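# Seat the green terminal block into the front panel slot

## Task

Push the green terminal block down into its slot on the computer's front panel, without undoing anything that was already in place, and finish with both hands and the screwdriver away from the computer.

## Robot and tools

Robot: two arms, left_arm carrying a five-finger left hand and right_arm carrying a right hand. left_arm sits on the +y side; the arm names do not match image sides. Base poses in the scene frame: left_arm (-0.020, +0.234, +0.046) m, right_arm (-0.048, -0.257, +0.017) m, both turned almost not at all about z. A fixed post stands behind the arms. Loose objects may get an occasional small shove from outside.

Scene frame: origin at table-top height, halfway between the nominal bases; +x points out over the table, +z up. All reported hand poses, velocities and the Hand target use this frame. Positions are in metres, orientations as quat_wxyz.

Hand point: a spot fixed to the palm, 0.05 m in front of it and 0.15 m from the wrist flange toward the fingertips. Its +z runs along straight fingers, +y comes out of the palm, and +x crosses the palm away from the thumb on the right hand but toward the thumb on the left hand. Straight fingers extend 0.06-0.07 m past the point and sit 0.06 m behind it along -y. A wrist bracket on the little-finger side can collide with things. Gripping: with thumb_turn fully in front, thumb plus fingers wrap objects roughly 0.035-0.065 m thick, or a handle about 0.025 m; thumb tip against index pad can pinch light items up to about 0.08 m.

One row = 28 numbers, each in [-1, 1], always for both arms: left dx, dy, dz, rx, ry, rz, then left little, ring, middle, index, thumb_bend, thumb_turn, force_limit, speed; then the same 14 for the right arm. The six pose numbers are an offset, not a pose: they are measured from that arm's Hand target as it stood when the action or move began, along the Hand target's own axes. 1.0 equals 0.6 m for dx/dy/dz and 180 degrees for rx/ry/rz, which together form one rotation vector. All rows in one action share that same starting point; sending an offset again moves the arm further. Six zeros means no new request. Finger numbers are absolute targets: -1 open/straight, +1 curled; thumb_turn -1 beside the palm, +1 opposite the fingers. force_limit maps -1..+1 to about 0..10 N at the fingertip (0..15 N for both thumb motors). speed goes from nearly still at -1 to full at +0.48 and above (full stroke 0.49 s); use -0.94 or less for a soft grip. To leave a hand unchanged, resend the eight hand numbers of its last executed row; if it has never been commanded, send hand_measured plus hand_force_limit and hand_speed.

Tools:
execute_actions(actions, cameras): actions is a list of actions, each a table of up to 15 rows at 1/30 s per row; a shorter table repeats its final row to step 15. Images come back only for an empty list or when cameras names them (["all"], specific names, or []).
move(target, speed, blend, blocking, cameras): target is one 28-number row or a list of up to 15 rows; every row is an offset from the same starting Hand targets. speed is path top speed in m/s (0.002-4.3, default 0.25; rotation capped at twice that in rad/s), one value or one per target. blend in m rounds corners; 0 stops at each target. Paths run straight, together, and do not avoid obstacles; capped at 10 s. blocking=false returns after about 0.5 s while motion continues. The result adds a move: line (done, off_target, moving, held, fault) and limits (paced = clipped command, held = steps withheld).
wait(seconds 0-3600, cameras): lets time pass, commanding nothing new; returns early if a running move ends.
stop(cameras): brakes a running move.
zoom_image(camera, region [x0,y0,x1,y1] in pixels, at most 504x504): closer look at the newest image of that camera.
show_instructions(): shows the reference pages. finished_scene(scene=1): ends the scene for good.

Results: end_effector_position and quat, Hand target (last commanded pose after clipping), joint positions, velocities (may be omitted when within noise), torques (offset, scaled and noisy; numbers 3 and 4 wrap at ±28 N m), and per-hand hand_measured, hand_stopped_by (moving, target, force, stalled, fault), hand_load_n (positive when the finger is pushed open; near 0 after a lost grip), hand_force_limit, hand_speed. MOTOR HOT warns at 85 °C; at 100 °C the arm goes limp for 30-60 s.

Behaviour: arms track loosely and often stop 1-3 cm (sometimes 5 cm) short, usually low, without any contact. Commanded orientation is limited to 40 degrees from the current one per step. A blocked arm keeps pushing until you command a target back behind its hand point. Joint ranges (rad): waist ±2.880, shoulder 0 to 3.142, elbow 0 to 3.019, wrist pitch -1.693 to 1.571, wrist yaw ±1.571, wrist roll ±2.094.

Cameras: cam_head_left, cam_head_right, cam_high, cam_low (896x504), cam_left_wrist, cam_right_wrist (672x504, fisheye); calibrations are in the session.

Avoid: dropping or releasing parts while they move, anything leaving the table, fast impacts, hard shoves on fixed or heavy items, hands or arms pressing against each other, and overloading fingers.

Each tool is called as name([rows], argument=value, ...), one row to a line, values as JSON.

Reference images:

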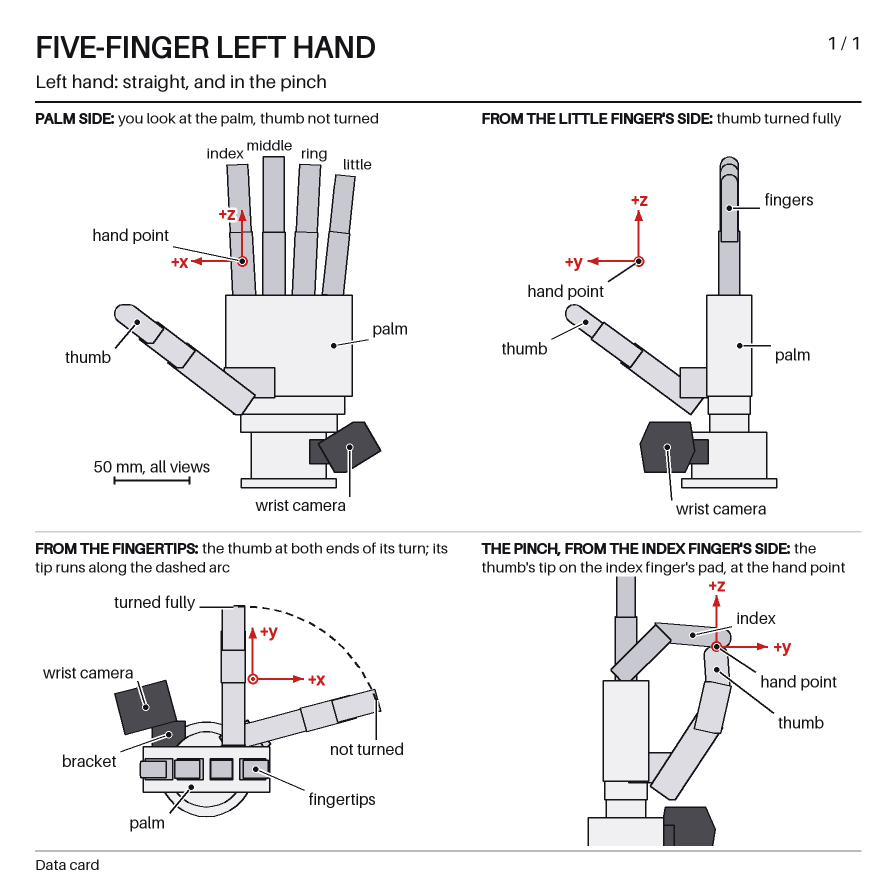

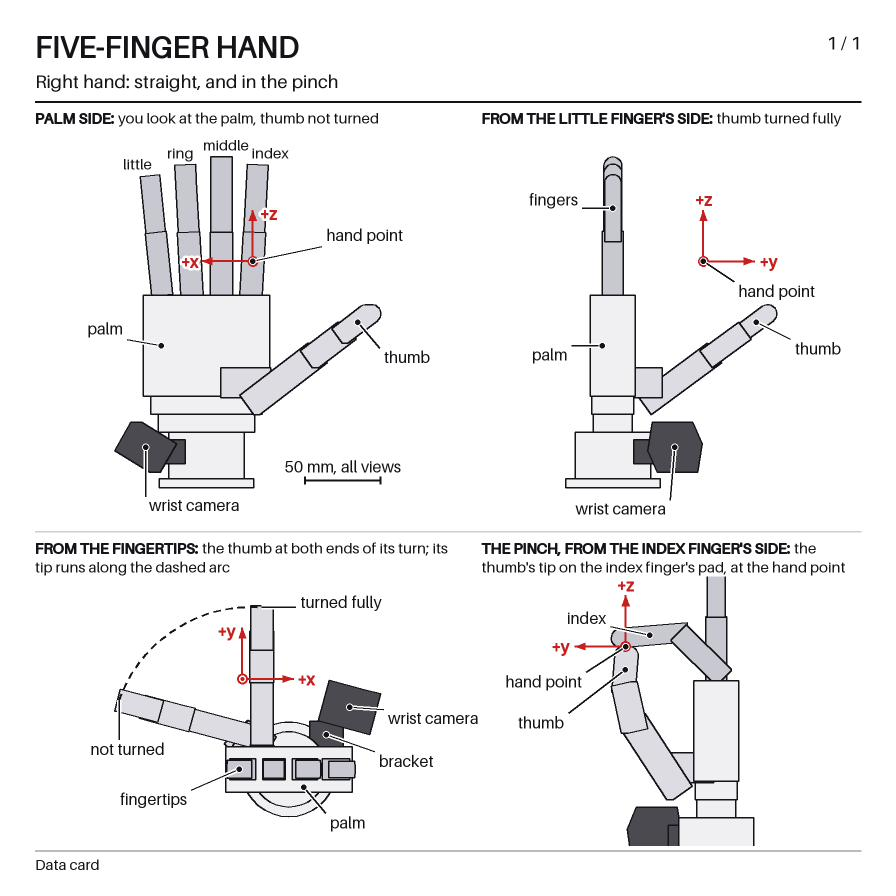

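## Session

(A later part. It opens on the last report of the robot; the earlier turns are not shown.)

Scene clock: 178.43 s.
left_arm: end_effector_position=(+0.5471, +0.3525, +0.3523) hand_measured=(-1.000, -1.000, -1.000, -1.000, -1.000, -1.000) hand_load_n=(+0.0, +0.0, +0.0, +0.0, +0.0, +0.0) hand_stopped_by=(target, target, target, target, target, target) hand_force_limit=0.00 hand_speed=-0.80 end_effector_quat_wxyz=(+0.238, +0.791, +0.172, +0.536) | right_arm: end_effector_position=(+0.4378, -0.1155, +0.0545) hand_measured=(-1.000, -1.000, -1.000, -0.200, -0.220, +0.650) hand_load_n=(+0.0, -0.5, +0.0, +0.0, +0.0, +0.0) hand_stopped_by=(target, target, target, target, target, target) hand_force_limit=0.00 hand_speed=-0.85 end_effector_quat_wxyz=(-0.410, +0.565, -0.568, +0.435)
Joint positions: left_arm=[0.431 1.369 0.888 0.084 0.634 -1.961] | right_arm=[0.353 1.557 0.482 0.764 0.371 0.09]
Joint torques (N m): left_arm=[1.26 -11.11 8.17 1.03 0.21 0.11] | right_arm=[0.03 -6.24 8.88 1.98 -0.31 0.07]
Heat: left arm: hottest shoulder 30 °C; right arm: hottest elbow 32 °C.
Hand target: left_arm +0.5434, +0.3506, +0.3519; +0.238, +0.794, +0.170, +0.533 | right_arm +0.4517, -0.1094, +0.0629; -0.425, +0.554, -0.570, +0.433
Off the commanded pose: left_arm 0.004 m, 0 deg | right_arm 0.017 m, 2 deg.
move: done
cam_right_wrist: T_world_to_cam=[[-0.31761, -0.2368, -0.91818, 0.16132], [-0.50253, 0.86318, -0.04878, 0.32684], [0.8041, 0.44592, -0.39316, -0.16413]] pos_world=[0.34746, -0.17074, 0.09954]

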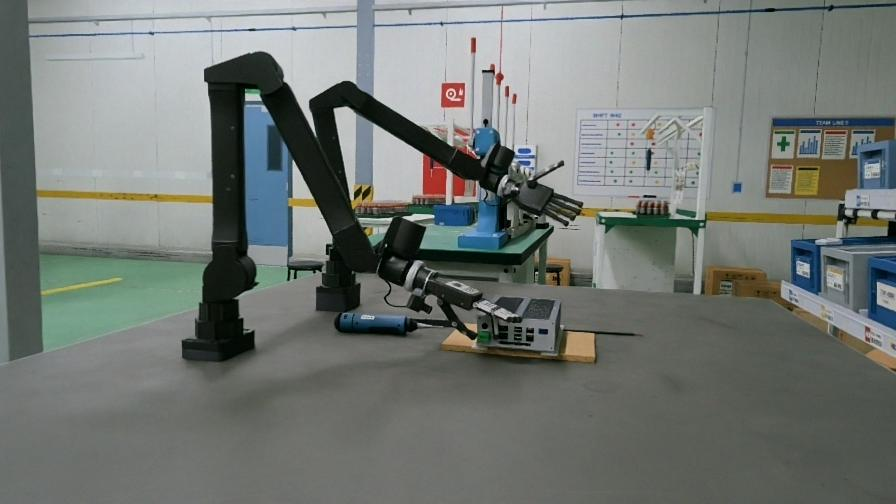

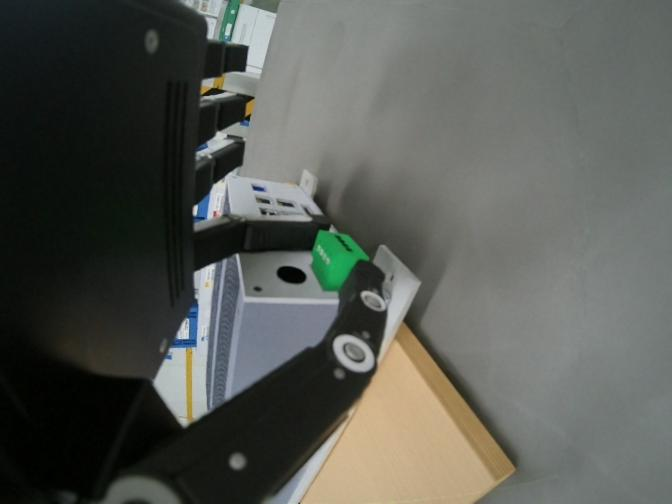

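move(target=[0,0,0,0,0,0,-1,-1,-1,-1,-1,-1,0,-0.8, 0,0,0,0,0,0,-1,-1,-1,-0.2,-0.22,1.0,0.0,-0.6], cameras=["cam_low","cam_right_wrist"])

zoom_image(camera="cam_right_wrist", region=[220, 170, 440, 390])

zoom_image(camera="cam_low", region=[455, 305, 515, 355])

Scene clock: 179.83 s.
left_arm: end_effector_position=(+0.5471, +0.3525, +0.3523) hand_measured=(-1.000, -1.000, -1.000, -1.000, -1.000, -1.000) hand_load_n=(+0.0, +0.0, +0.0, +0.0, +0.0, +0.0) hand_stopped_by=(target, target, target, target, target, target) hand_force_limit=0.00 hand_speed=-0.80 end_effector_quat_wxyz=(+0.238, +0.791, +0.172, +0.536) | right_arm: end_effector_position=(+0.4378, -0.1155, +0.0545) hand_measured=(-1.000, -1.000, -1.000, -0.200, -0.220, +1.000) hand_load_n=(+0.0, +0.0, +0.0, -0.5, +0.0, +0.0) hand_stopped_by=(target, target, target, target, target, target) hand_force_limit=0.00 hand_speed=-0.60 end_effector_quat_wxyz=(-0.410, +0.565, -0.568, +0.435)
Joint positions: left_arm=[0.431 1.369 0.888 0.084 0.634 -1.961] | right_arm=[0.353 1.557 0.482 0.764 0.371 0.09]
Joint torques (N m): left_arm=[1.2 -11.11 8.16 1.03 0.22 0.11] | right_arm=[0.03 -6.24 8.9 1.96 -0.31 0.07]
Heat: left arm: hottest shoulder 30 °C; right arm: hottest elbow 33 °C.
Hand target: left_arm +0.5434, +0.3506, +0.3519; +0.238, +0.794, +0.170, +0.533 | right_arm +0.4517, -0.1094, +0.0629; -0.425, +0.554, -0.570, +0.433
Off the commanded pose: left_arm 0.004 m, 0 deg | right_arm 0.017 m, 2 deg.
move: done
cam_right_wrist: T_world_to_cam=[[-0.31761, -0.2368, -0.91818, 0.16132], [-0.50253, 0.86318, -0.04878, 0.32684], [0.8041, 0.44592, -0.39316, -0.16413]] pos_world=[0.34746, -0.17074, 0.09954]

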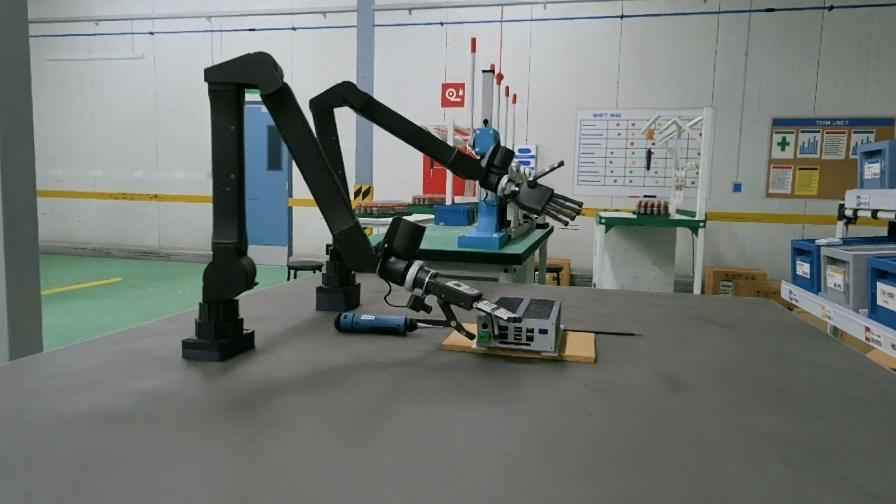

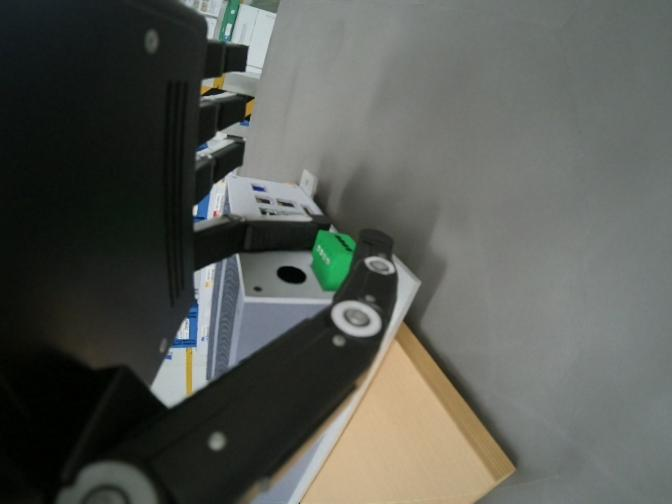

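Scaled by 2.291 from the camera's image (finer frame: 960x720).

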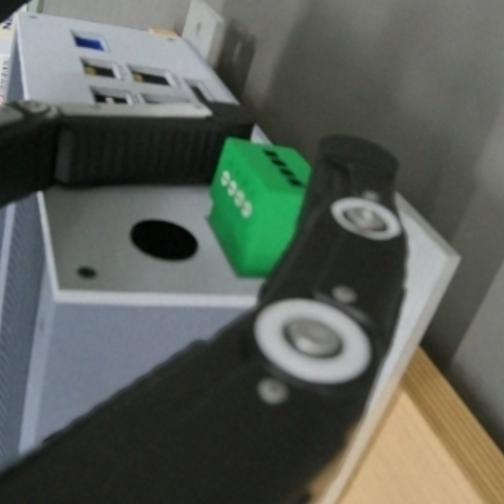

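Scaled by 8.400 from the camera's image (finer frame: 1280x720).

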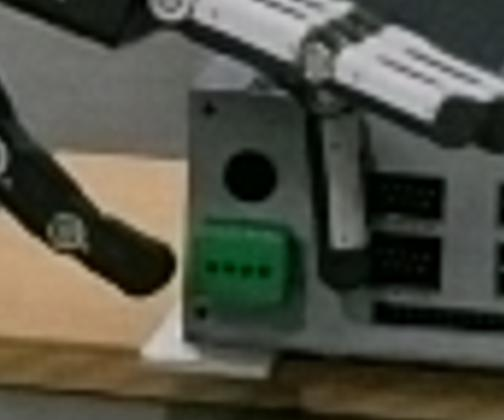

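move([
  [0,0,0,0,0,0,-1,-1,-1,-1,-1,-1,0,-0.8, 0.01638,-0.0013,0.00447,0.00003,0.00614,0.00168,-1,-1,-1,-0.2,-0.22,1.0,0.0,-0.6],
  [0,0,0,0,0,0,-1,-1,-1,-1,-1,-1,0,-0.8, 0.05039,-0.00506,0.01762,0.00003,0.00614,0.00168,-1,-1,-1,-0.2,-0.22,1.0,0.0,-0.6],
], speed=0.06, blend=0.005, cameras=["cam_low","cam_right_wrist"])

zoom_image(camera="cam_right_wrist", region=[220, 170, 440, 390])

zoom_image(camera="cam_low", region=[455, 305, 515, 355])

Scene clock: 181.30 s.
left_arm: end_effector_position=(+0.5471, +0.3525, +0.3523) hand_measured=(-1.000, -1.000, -1.000, -1.000, -1.000, -1.000) hand_load_n=(+0.0, +0.0, +0.0, +0.0, +0.0, +0.0) hand_stopped_by=(target, target, target, target, target, target) hand_force_limit=0.00 hand_speed=-0.80 end_effector_quat_wxyz=(+0.238, +0.791, +0.172, +0.536) | right_arm: end_effector_position=(+0.4467, -0.1383, +0.0541) hand_measured=(-1.000, -1.000, -1.000, -0.200, -0.220, +1.000) hand_load_n=(+0.0, +0.0, +0.0, +0.0, +0.0, +0.0) hand_stopped_by=(target, target, target, target, target, target) hand_force_limit=0.00 hand_speed=-0.60 end_effector_quat_wxyz=(-0.412, +0.559, -0.577, +0.430)
Joint positions: left_arm=[0.431 1.369 0.888 0.084 0.634 -1.961] | right_arm=[0.28 1.561 0.486 0.764 0.306 0.092]
Joint torques (N m): left_arm=[1.2 -11.11 8.16 1.03 0.22 0.11] | right_arm=[-0.56 -6.36 8.72 2.26 -0.07 -0.11]
Heat: left arm: hottest shoulder 30 °C; right arm: hottest elbow 33 °C.
Hand target: left_arm +0.5434, +0.3506, +0.3519; +0.238, +0.794, +0.170, +0.533 | right_arm +0.4618, -0.1399, +0.0627; -0.421, +0.549, -0.575, +0.437
Off the commanded pose: left_arm 0.004 m, 0 deg | right_arm 0.018 m, 2 deg.
move: off_target (right_arm)
cam_right_wrist: T_world_to_cam=[[-0.32543, -0.21372, -0.9211, 0.16521], [-0.49232, 0.86997, -0.02792, 0.34618], [0.80729, 0.44439, -0.38833, -0.16323]] pos_world=[0.35597, -0.19332, 0.09845]

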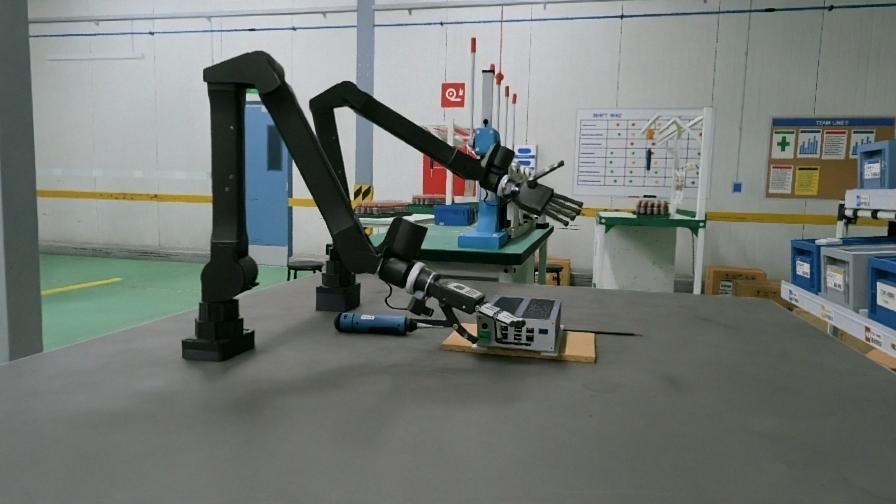

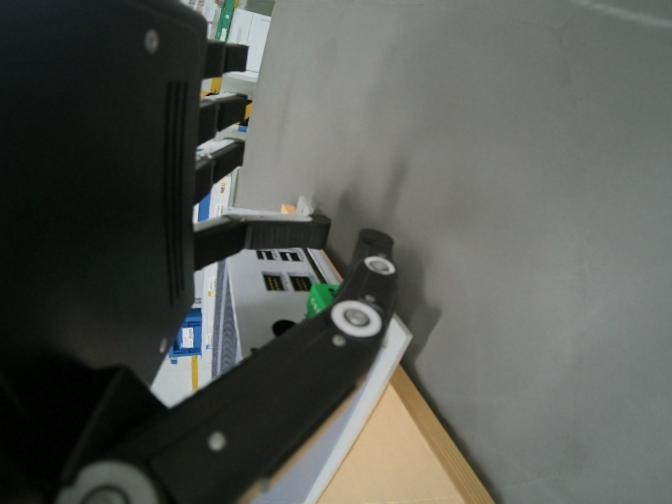

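Scaled by 2.291 from the camera's image (finer frame: 960x720).

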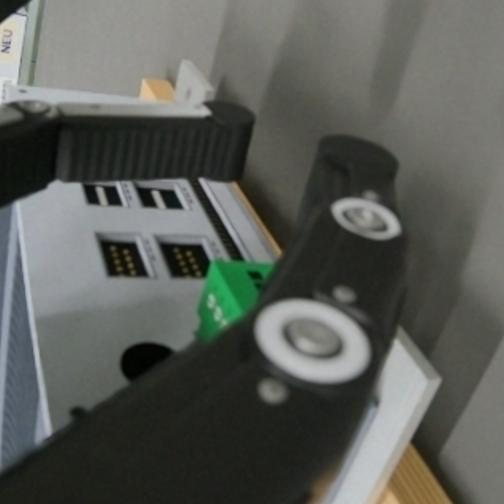

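Scaled by 8.400 from the camera's image (finer frame: 1280x720).

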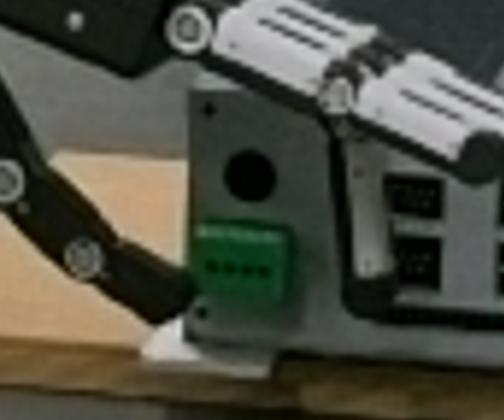

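move(target=[0,0,0,0,0,0,-1,-1,-1,-1,-1,-1,0,-0.8, 0,0,0,0,0,0,-1,-1,-1,-0.2,-0.22,0.65,-0.5,-0.5])

move(target=[0,0,0,0,0,0,-1,-1,-1,-1,-1,-1,0,-0.8, 0,0,0,0,0,0,-1,-1,-1,0.5,-0.22,0.65,-0.5,-0.85], cameras=["cam_low","cam_right_wrist"])

zoom_image(camera="cam_right_wrist", region=[220, 170, 440, 390])

zoom_image(camera="cam_low", region=[455, 305, 515, 355])

Scene clock: 182.53 s.
left_arm: end_effector_position=(+0.5471, +0.3525, +0.3523) hand_measured=(-1.000, -1.000, -1.000, -1.000, -1.000, -1.000) hand_load_n=(+0.0, +0.0, +0.0, +0.0, +0.0, +0.0) hand_stopped_by=(target, target, target, target, target, target) hand_force_limit=0.00 hand_speed=-0.80 end_effector_quat_wxyz=(+0.238, +0.791, +0.172, +0.536) | right_arm: end_effector_position=(+0.4467, -0.1383, +0.0541) hand_measured=(-1.000, -1.000, -1.000, -0.200, -0.220, +0.650) hand_load_n=(+0.0, -0.5, +0.0, +0.0, +0.0, +0.0) hand_stopped_by=(target, target, target, target, target, target) hand_force_limit=-0.50 hand_speed=-0.50 end_effector_quat_wxyz=(-0.412, +0.559, -0.577, +0.430)
Joint positions: left_arm=[0.431 1.369 0.888 0.084 0.634 -1.961] | right_arm=[0.28 1.561 0.486 0.764 0.306 0.092]
Joint torques (N m): left_arm=[1.2 -11.16 8.17 1.03 0.21 0.1] | right_arm=[-0.62 -6.3 8.73 2.26 -0.07 -0.11]
Heat: left arm: hottest shoulder 30 °C; right arm: hottest elbow 33 °C.
Hand target: left_arm +0.5434, +0.3506, +0.3519; +0.238, +0.794, +0.170, +0.533 | right_arm +0.4618, -0.1399, +0.0627; -0.421, +0.549, -0.575, +0.437
Off the commanded pose: left_arm 0.004 m, 0 deg | right_arm 0.017 m, 2 deg.
move: done

Scene clock: 184.00 s.
left_arm: end_effector_position=(+0.5471, +0.3525, +0.3523) hand_measured=(-1.000, -1.000, -1.000, -1.000, -1.000, -1.000) hand_load_n=(+0.0, +0.0, +0.5, +0.0, +0.0, +0.0) hand_stopped_by=(target, target, target, target, target, target) hand_force_limit=0.00 hand_speed=-0.80 end_effector_quat_wxyz=(+0.238, +0.791, +0.172, +0.536) | right_arm: end_effector_position=(+0.4467, -0.1383, +0.0541) hand_measured=(-1.000, -1.000, -1.000, +0.298, -0.220, +0.650) hand_load_n=(+0.0, +0.0, +0.0, +3.5, +0.0, +0.0) hand_stopped_by=(target, target, target, force, target, target) hand_force_limit=-0.50 hand_speed=-0.85 end_effector_quat_wxyz=(-0.412, +0.559, -0.577, +0.430)
Joint positions: left_arm=[0.431 1.369 0.888 0.084 0.634 -1.961] | right_arm=[0.28 1.561 0.486 0.764 0.306 0.092]
Joint torques (N m): left_arm=[1.2 -11.11 8.16 1.03 0.22 0.11] | right_arm=[-0.62 -6.3 8.73 2.25 -0.07 -0.11]
Heat: left arm: hottest shoulder 30 °C; right arm: hottest elbow 33 °C.
Hand target: left_arm +0.5434, +0.3506, +0.3519; +0.238, +0.794, +0.170, +0.533 | right_arm +0.4618, -0.1399, +0.0627; -0.421, +0.549, -0.575, +0.437
Off the commanded pose: left_arm 0.004 m, 0 deg | right_arm 0.017 m, 2 deg.
move: done
cam_right_wrist: T_world_to_cam=[[-0.32543, -0.21372, -0.9211, 0.16521], [-0.49232, 0.86997, -0.02792, 0.34618], [0.80729, 0.44439, -0.38833, -0.16323]] pos_world=[0.35597, -0.19332, 0.09845]

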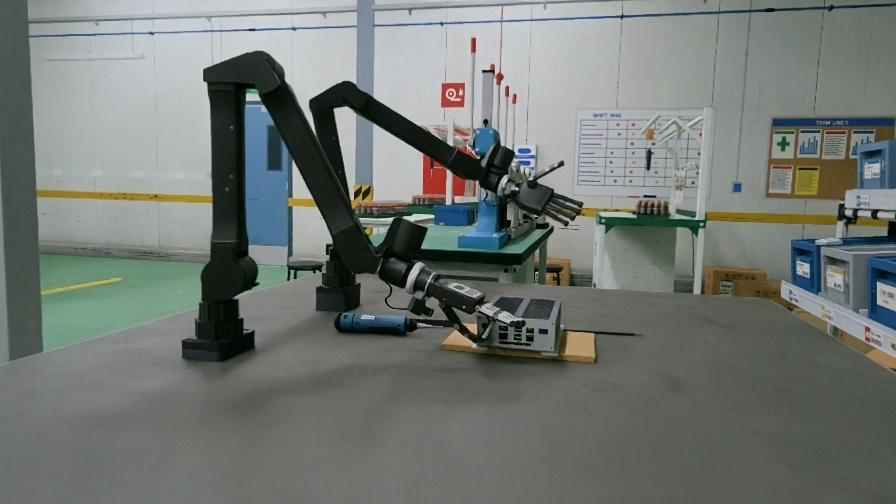

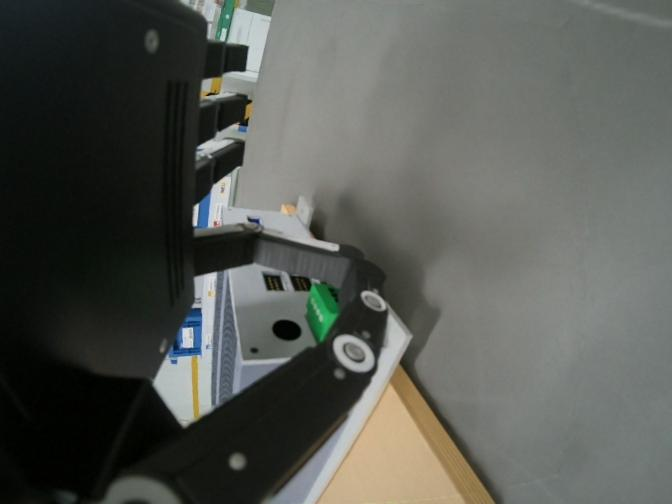

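Scaled by 2.291 from the camera's image (finer frame: 960x720).

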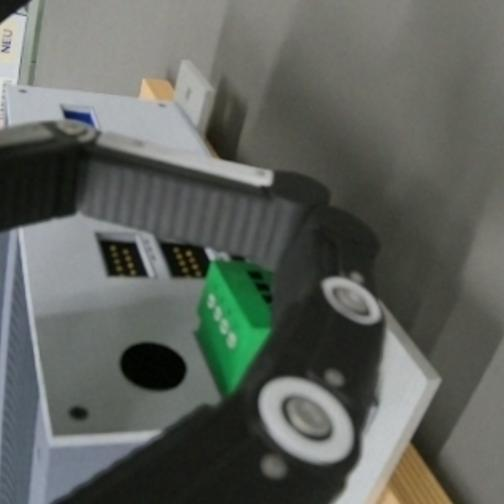

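Scaled by 8.400 from the camera's image (finer frame: 1280x720).

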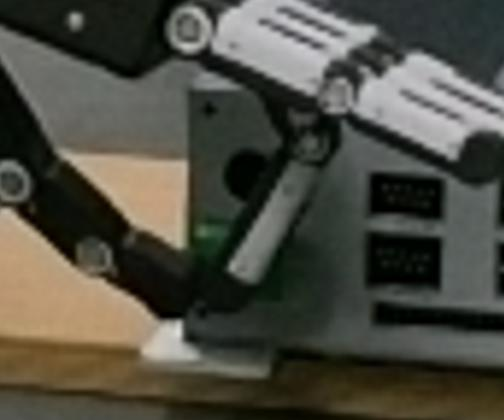

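move([
  [0,0,0,0,0,0,-1,-1,-1,-1,-1,-1,0,-0.8, -0.02058,0.00178,-0.00615,-0.00003,-0.00676,-0.00185,-1,-1,-1,0.5,-0.22,0.65,-0.5,-0.85],
  [0,0,0,0,0,0,-1,-1,-1,-1,-1,-1,0,-0.8, -0.0316,0.00283,-0.00982,-0.00003,-0.00676,-0.00185,-1,-1,-1,0.5,-0.22,0.65,-0.5,-0.85],
], speed=0.03, blend=0.003, cameras=["cam_low","cam_right_wrist"])

zoom_image(camera="cam_right_wrist", region=[220, 170, 440, 390])

zoom_image(camera="cam_low", region=[455, 305, 515, 355])

Scene clock: 185.47 s.
left_arm: end_effector_position=(+0.5471, +0.3525, +0.3523) hand_measured=(-1.000, -1.000, -1.000, -1.000, -1.000, -1.000) hand_load_n=(+0.0, +0.0, +0.0, +0.0, +0.0, +0.0) hand_stopped_by=(target, target, target, target, target, target) hand_force_limit=0.00 hand_speed=-0.80 end_effector_quat_wxyz=(+0.238, +0.791, +0.172, +0.536) | right_arm: end_effector_position=(+0.4448, -0.1312, +0.0542) hand_measured=(-1.000, -1.000, -1.000, +0.298, -0.220, +0.650) hand_load_n=(-0.5, +0.0, +0.0, +3.5, +0.5, +0.0) hand_stopped_by=(target, target, target, force, target, target) hand_force_limit=-0.50 hand_speed=-0.85 end_effector_quat_wxyz=(-0.412, +0.561, -0.575, +0.430)
Joint positions: left_arm=[0.431 1.369 0.888 0.084 0.634 -1.961] | right_arm=[0.3 1.561 0.486 0.764 0.322 0.092]
Joint torques (N m): left_arm=[1.2 -11.11 8.14 1.02 0.21 0.11] | right_arm=[1.2 -6.36 8.7 2.13 0.27 -0.04]
Heat: left arm: hottest shoulder 30 °C; right arm: hottest elbow 33 °C.
Hand target: left_arm +0.5434, +0.3506, +0.3519; +0.238, +0.794, +0.170, +0.533 | right_arm +0.4565, -0.1206, +0.0627; -0.425, +0.555, -0.569, +0.432
Off the commanded pose: left_arm 0.004 m, 0 deg | right_arm 0.018 m, 2 deg.
move: off_target (right_arm)
cam_right_wrist: T_world_to_cam=[[-0.32298, -0.2197, -0.92055, 0.16425], [-0.49691, 0.86719, -0.03262, 0.34101], [0.80546, 0.44689, -0.38926, -0.16359]] pos_world=[0.35426, -0.18653, 0.09865]

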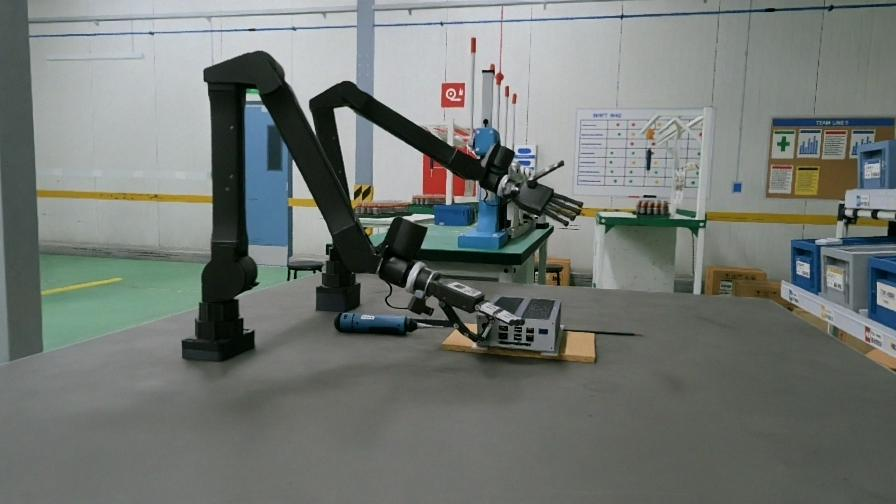

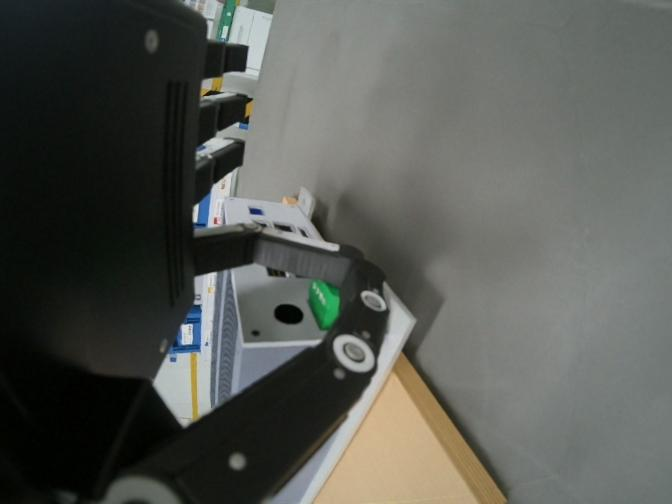

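Scaled by 2.291 from the camera's image (finer frame: 960x720).

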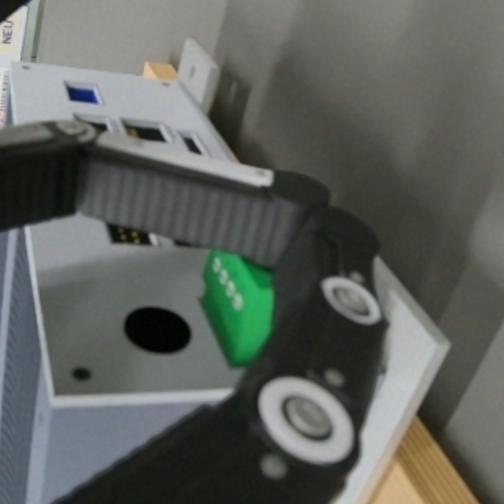

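Scaled by 8.400 from the camera's image (finer frame: 1280x720).

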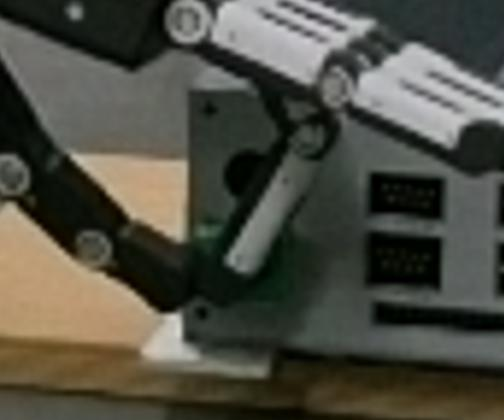

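move(target=[0,0,0,0,0,0,-1,-1,-1,-1,-1,-1,0,-0.8, -0.0067,0.0004,-0.0015,0,0,0,-1,-1,-1,0.5,-0.22,0.65,-0.5,-0.85], speed=0.02, cameras=["cam_low","cam_right_wrist"])

zoom_image(camera="cam_right_wrist", region=[270, 215, 370, 335])

zoom_image(camera="cam_low", region=[455, 305, 515, 355])

Scene clock: 186.40 s.
left_arm: end_effector_position=(+0.5471, +0.3525, +0.3523) hand_measured=(-1.000, -1.000, -1.000, -1.000, -1.000, -1.000) hand_load_n=(+0.0, +0.0, -0.5, +0.0, -0.5, +0.0) hand_stopped_by=(target, target, target, target, target, target) hand_force_limit=0.00 hand_speed=-0.80 end_effector_quat_wxyz=(+0.238, +0.791, +0.172, +0.536) | right_arm: end_effector_position=(+0.4442, -0.1301, +0.0543) hand_measured=(-1.000, -1.000, -1.000, +0.298, -0.220, +0.650) hand_load_n=(+0.0, +0.0, +0.0, +3.5, +0.0, +0.0) hand_stopped_by=(target, target, target, force, target, target) hand_force_limit=-0.50 hand_speed=-0.85 end_effector_quat_wxyz=(-0.411, +0.560, -0.575, +0.433)
Joint positions: left_arm=[0.431 1.369 0.888 0.084 0.634 -1.961] | right_arm=[0.308 1.561 0.486 0.764 0.335 0.092]
Joint torques (N m): left_arm=[1.2 -11.11 8.16 1.02 0.21 0.11] | right_arm=[1.49 -6.36 8.83 2.06 0.18 -0.01]
Heat: left arm: hottest shoulder 30 °C; right arm: hottest elbow 33 °C.
Hand target: left_arm +0.5434, +0.3506, +0.3519; +0.238, +0.794, +0.170, +0.533 | right_arm +0.4557, -0.1166, +0.0628; -0.425, +0.555, -0.569, +0.432
Off the commanded pose: left_arm 0.004 m, 0 deg | right_arm 0.020 m, 2 deg.
move: off_target (right_arm)
cam_right_wrist: T_world_to_cam=[[-0.32295, -0.22164, -0.92009, 0.16422], [-0.49248, 0.86955, -0.0366, 0.33828], [0.80818, 0.44131, -0.38998, -0.16548]] pos_world=[0.35337, -0.18473, 0.09895]

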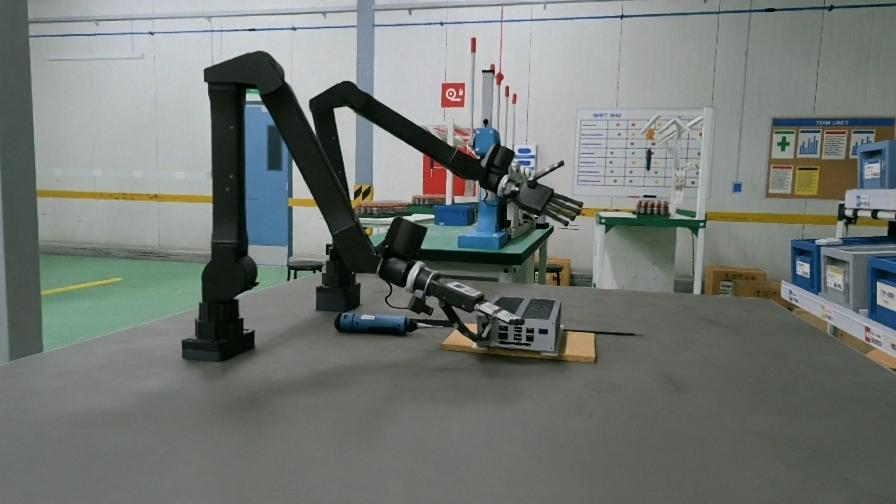

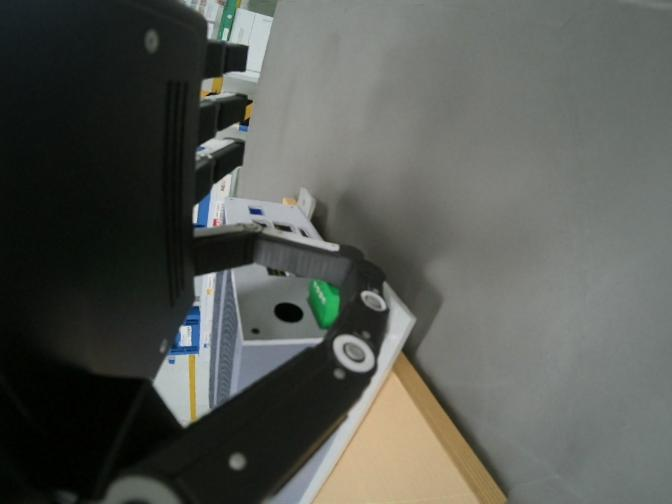

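Scaled by 4.200 from the camera's image (finer frame: 960x720).

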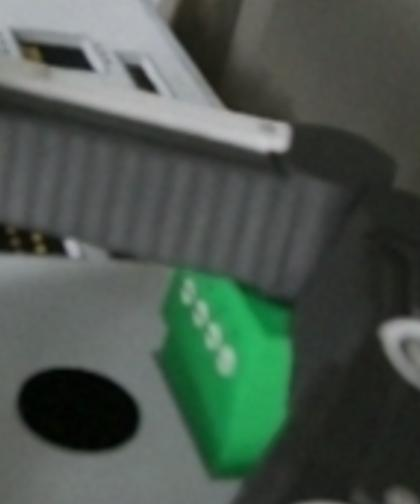

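Scaled by 8.400 from the camera's image (finer frame: 1280x720).

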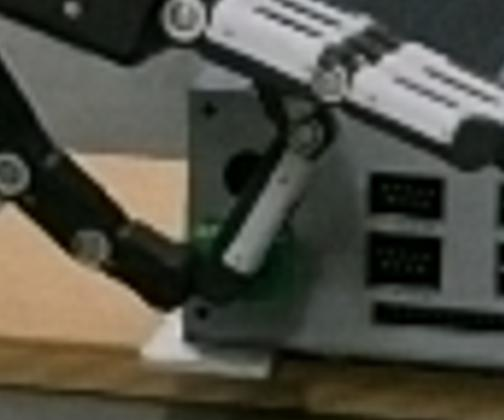

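move(target=[0,0,0,0,0,0,-1,-1,-1,-1,-1,-1,0,-0.8, -0.0208,0.00101,-0.00459,-0.00004,-0.00981,-0.00078,-1,-1,-1,0.5,-0.22,0.65,-0.5,-0.85], speed=0.02, cameras=["cam_low","cam_right_wrist"])

zoom_image(camera="cam_right_wrist", region=[270, 215, 370, 335])

zoom_image(camera="cam_low", region=[455, 305, 515, 355])

Scene clock: 187.67 s.
left_arm: end_effector_position=(+0.5471, +0.3525, +0.3523) hand_measured=(-1.000, -1.000, -1.000, -1.000, -1.000, -1.000) hand_load_n=(+0.0, +0.0, +0.0, +0.0, -0.5, +0.0) hand_stopped_by=(target, target, target, target, target, target) hand_force_limit=0.00 hand_speed=-0.80 end_effector_quat_wxyz=(+0.238, +0.791, +0.172, +0.536) | right_arm: end_effector_position=(+0.4439, -0.1290, +0.0543) hand_measured=(-1.000, -1.000, -1.000, +0.298, -0.220, +0.650) hand_load_n=(+0.0, +0.0, +0.0, +3.5, +0.0, +0.0) hand_stopped_by=(target, target, target, force, target, target) hand_force_limit=-0.50 hand_speed=-0.85 end_effector_quat_wxyz=(-0.411, +0.561, -0.574, +0.432)
Joint positions: left_arm=[0.431 1.369 0.888 0.084 0.634 -1.961] | right_arm=[0.31 1.561 0.486 0.764 0.335 0.092]
Joint torques (N m): left_arm=[1.2 -11.16 8.16 1.03 0.21 0.1] | right_arm=[2.73 -6.36 8.84 2.07 -0.38 0.01]
Heat: left arm: hottest shoulder 30 °C; right arm: hottest elbow 33 °C.
Hand target: left_arm +0.5434, +0.3506, +0.3519; +0.238, +0.794, +0.170, +0.533 | right_arm +0.4532, -0.1041, +0.0630; -0.434, +0.562, -0.562, +0.424
Off the commanded pose: left_arm 0.004 m, 0 deg | right_arm 0.028 m, 3 deg.
move: off_target (right_arm)
cam_right_wrist: T_world_to_cam=[[-0.32246, -0.22238, -0.92009, 0.16404], [-0.49443, 0.86844, -0.03662, 0.33788], [0.80719, 0.44312, -0.38999, -0.16503]] pos_world=[0.35317, -0.18383, 0.09895]

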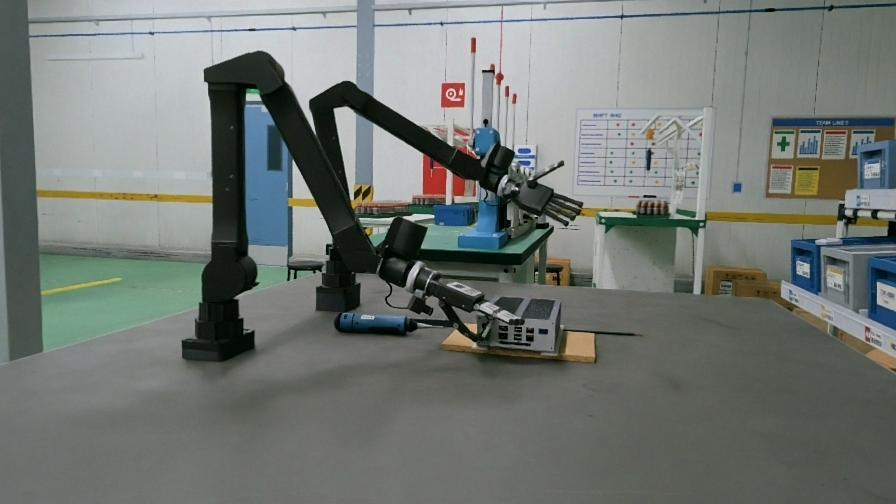

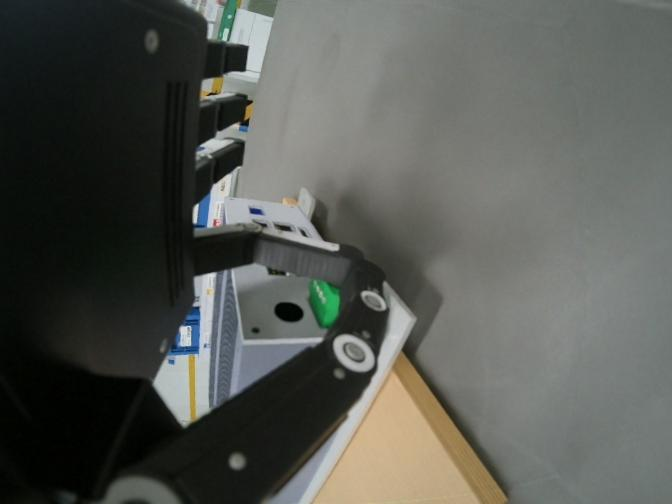

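Scaled by 4.200 from the camera's image (finer frame: 960x720).

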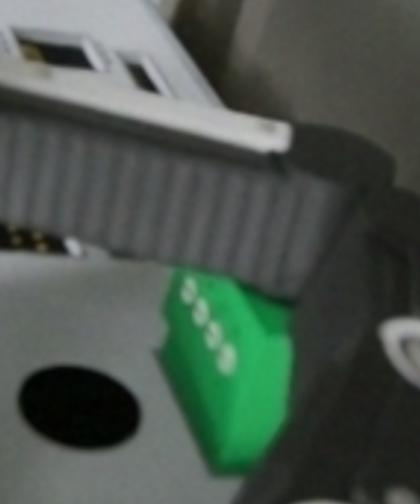

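Scaled by 8.400 from the camera's image (finer frame: 1280x720).

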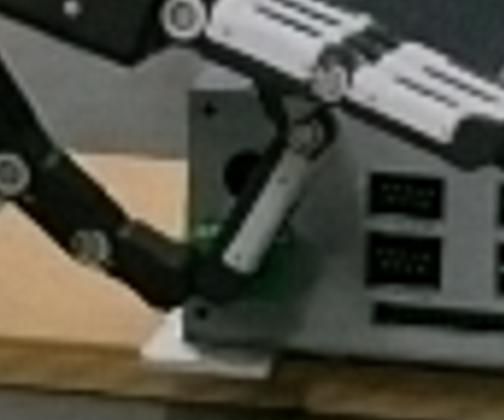

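move(target=[0,0,0,0,0,0,-1,-1,-1,-1,-1,-1,0,-0.8, -0.02295,0.00093,-0.00438,-0.00012,-0.01044,0.00032,-1,-1,-1,0.5,-0.22,0.65,-0.5,-0.85], speed=0.02, cameras=["cam_low","cam_right_wrist"])

zoom_image(camera="cam_right_wrist", region=[270, 215, 370, 335])

zoom_image(camera="cam_low", region=[455, 305, 515, 355])

Scene clock: 189.03 s.
left_arm: end_effector_position=(+0.5471, +0.3525, +0.3523) hand_measured=(-1.000, -1.000, -1.000, -1.000, -1.000, -1.000) hand_load_n=(+0.0, +0.0, +0.0, +0.0, +0.0, +0.0) hand_stopped_by=(target, target, target, target, target, target) hand_force_limit=0.00 hand_speed=-0.80 end_effector_quat_wxyz=(+0.238, +0.791, +0.172, +0.536) | right_arm: end_effector_position=(+0.4437, -0.1279, +0.0543) hand_measured=(-1.000, -1.000, -1.000, +0.298, -0.220, +0.650) hand_load_n=(+0.0, +0.0, +0.0, +3.5, +0.0, +0.0) hand_stopped_by=(target, target, target, force, target, target) hand_force_limit=-0.50 hand_speed=-0.85 end_effector_quat_wxyz=(-0.412, +0.561, -0.574, +0.432)
Joint positions: left_arm=[0.431 1.369 0.888 0.084 0.634 -1.961] | right_arm=[0.312 1.561 0.486 0.764 0.336 0.092]
Joint torques (N m): left_arm=[1.2 -11.16 8.16 1.03 0.21 0.11] | right_arm=[4.01 -6.36 8.87 2.09 -1.01 0.07]
Heat: left arm: hottest shoulder 30 °C; right arm: hottest elbow 33 °C.
Hand target: left_arm +0.5434, +0.3506, +0.3519; +0.238, +0.794, +0.170, +0.533 | right_arm +0.4504, -0.0905, +0.0633; -0.443, +0.569, -0.555, +0.415
Off the commanded pose: left_arm 0.004 m, 0 deg | right_arm 0.039 m, 5 deg.
move: off_target (right_arm)
cam_right_wrist: T_world_to_cam=[[-0.32198, -0.22308, -0.92009, 0.16391], [-0.49608, 0.8675, -0.03673, 0.33747], [0.80637, 0.44461, -0.38999, -0.16478]] pos_world=[0.35307, -0.18293, 0.09894]

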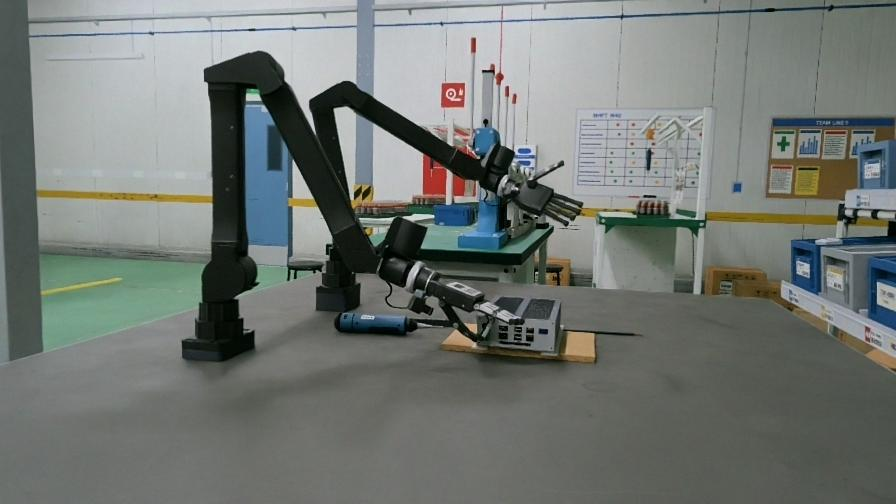

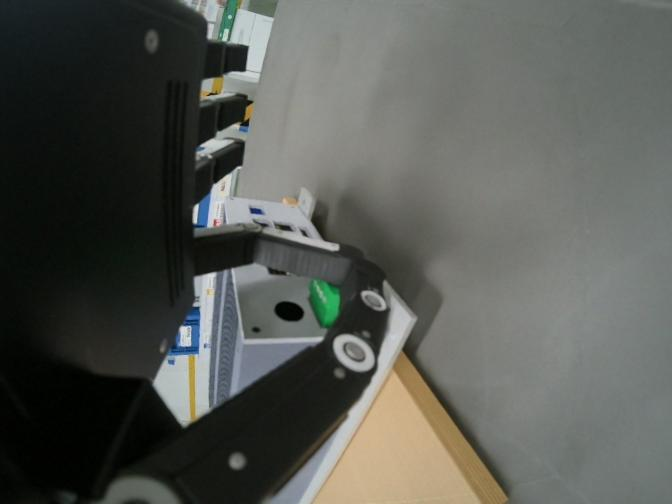

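Scaled by 4.200 from the camera's image (finer frame: 960x720).

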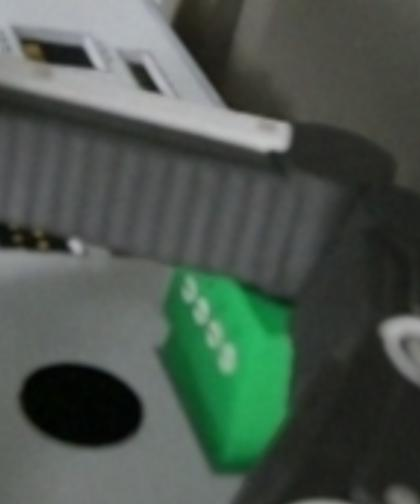

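Scaled by 8.400 from the camera's image (finer frame: 1280x720).

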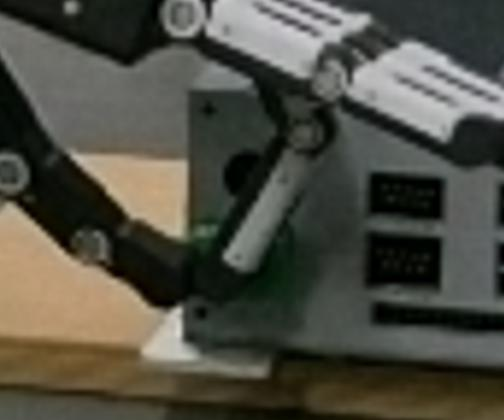

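zoom_image(camera="cam_right_wrist", region=[300, 275, 336, 330])

Scaled by 9.164 from the camera's image (finer frame: 960x720).

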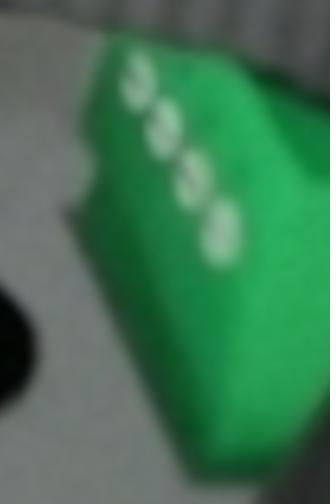

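move(target=[0,0,0,0,0,0,-1,-1,-1,-1,-1,-1,0,-0.8, -0.03243,0.00085,-0.00552,-0.00029,-0.01413,0.00409,-1,-1,-1,0.5,-0.22,0.65,-0.5,-0.85], speed=0.02, cameras=["cam_low","cam_right_wrist"])

zoom_image(camera="cam_right_wrist", region=[270, 215, 370, 335])

zoom_image(camera="cam_low", region=[455, 305, 515, 355])

Scene clock: 191.23 s.
left_arm: end_effector_position=(+0.5471, +0.3525, +0.3523) hand_measured=(-1.000, -1.000, -1.000, -1.000, -1.000, -1.000) hand_load_n=(+0.0, +0.0, +0.0, +0.0, +0.0, +0.0) hand_stopped_by=(target, target, target, target, target, target) hand_force_limit=0.00 hand_speed=-0.80 end_effector_quat_wxyz=(+0.238, +0.791, +0.172, +0.536) | right_arm: end_effector_position=(+0.4432, -0.1260, +0.0544) hand_measured=(-1.000, -1.000, -1.000, +0.298, -0.220, +0.650) hand_load_n=(+0.0, +0.0, +0.0, +3.5, +0.0, +0.0) hand_stopped_by=(target, target, target, force, target, target) hand_force_limit=-0.50 hand_speed=-0.85 end_effector_quat_wxyz=(-0.412, +0.562, -0.573, +0.431)
Joint positions: left_arm=[0.431 1.369 0.888 0.084 0.634 -1.961] | right_arm=[0.316 1.561 0.486 0.765 0.336 0.092]
Joint torques (N m): left_arm=[1.2 -11.11 8.16 1.03 0.21 0.11] | right_arm=[5.6 -6.48 8.87 2.02 -1.88 0.24]
Heat: left arm: hottest shoulder 30 °C; right arm: hottest elbow 33 °C.
Hand target: left_arm +0.5434, +0.3506, +0.3519; +0.238, +0.794, +0.170, +0.533 | right_arm +0.4463, -0.0710, +0.0640; -0.457, +0.575, -0.549, +0.399
Off the commanded pose: left_arm 0.004 m, 0 deg | right_arm 0.056 m, 7 deg.
move: off_target (right_arm)
cam_right_wrist: T_world_to_cam=[[-0.32075, -0.22458, -0.92015, 0.16345], [-0.4995, 0.86552, -0.03713, 0.33691], [0.80475, 0.4477, -0.38979, -0.16409]] pos_world=[0.35276, -0.18143, 0.09894]

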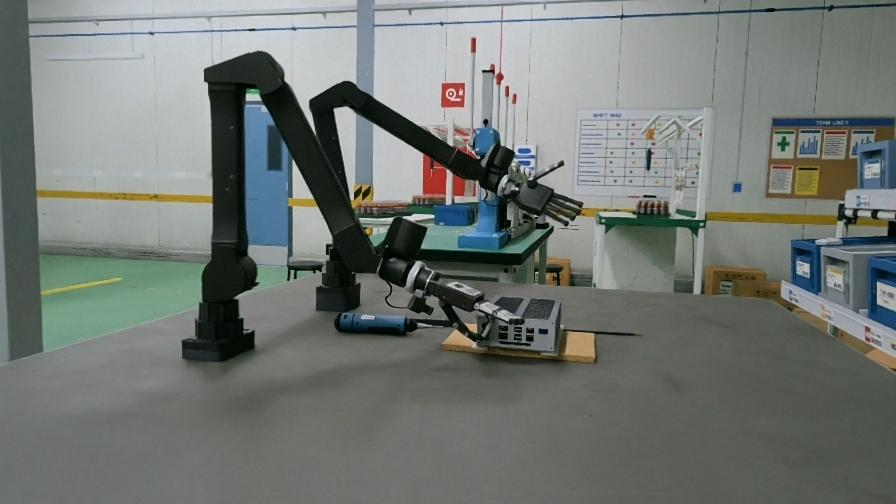

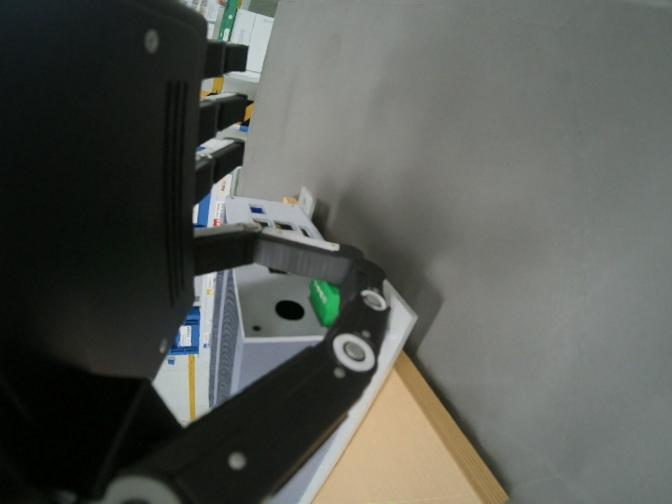

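Scaled by 4.200 from the camera's image (finer frame: 960x720).

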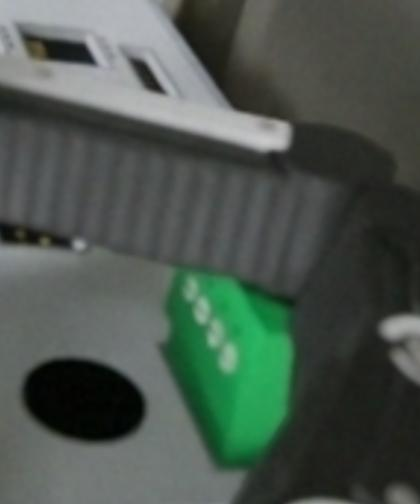

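Scaled by 8.400 from the camera's image (finer frame: 1280x720).

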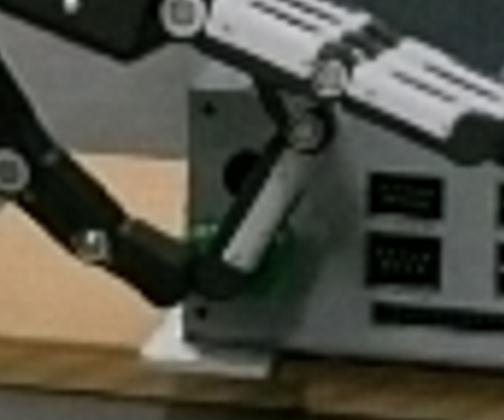

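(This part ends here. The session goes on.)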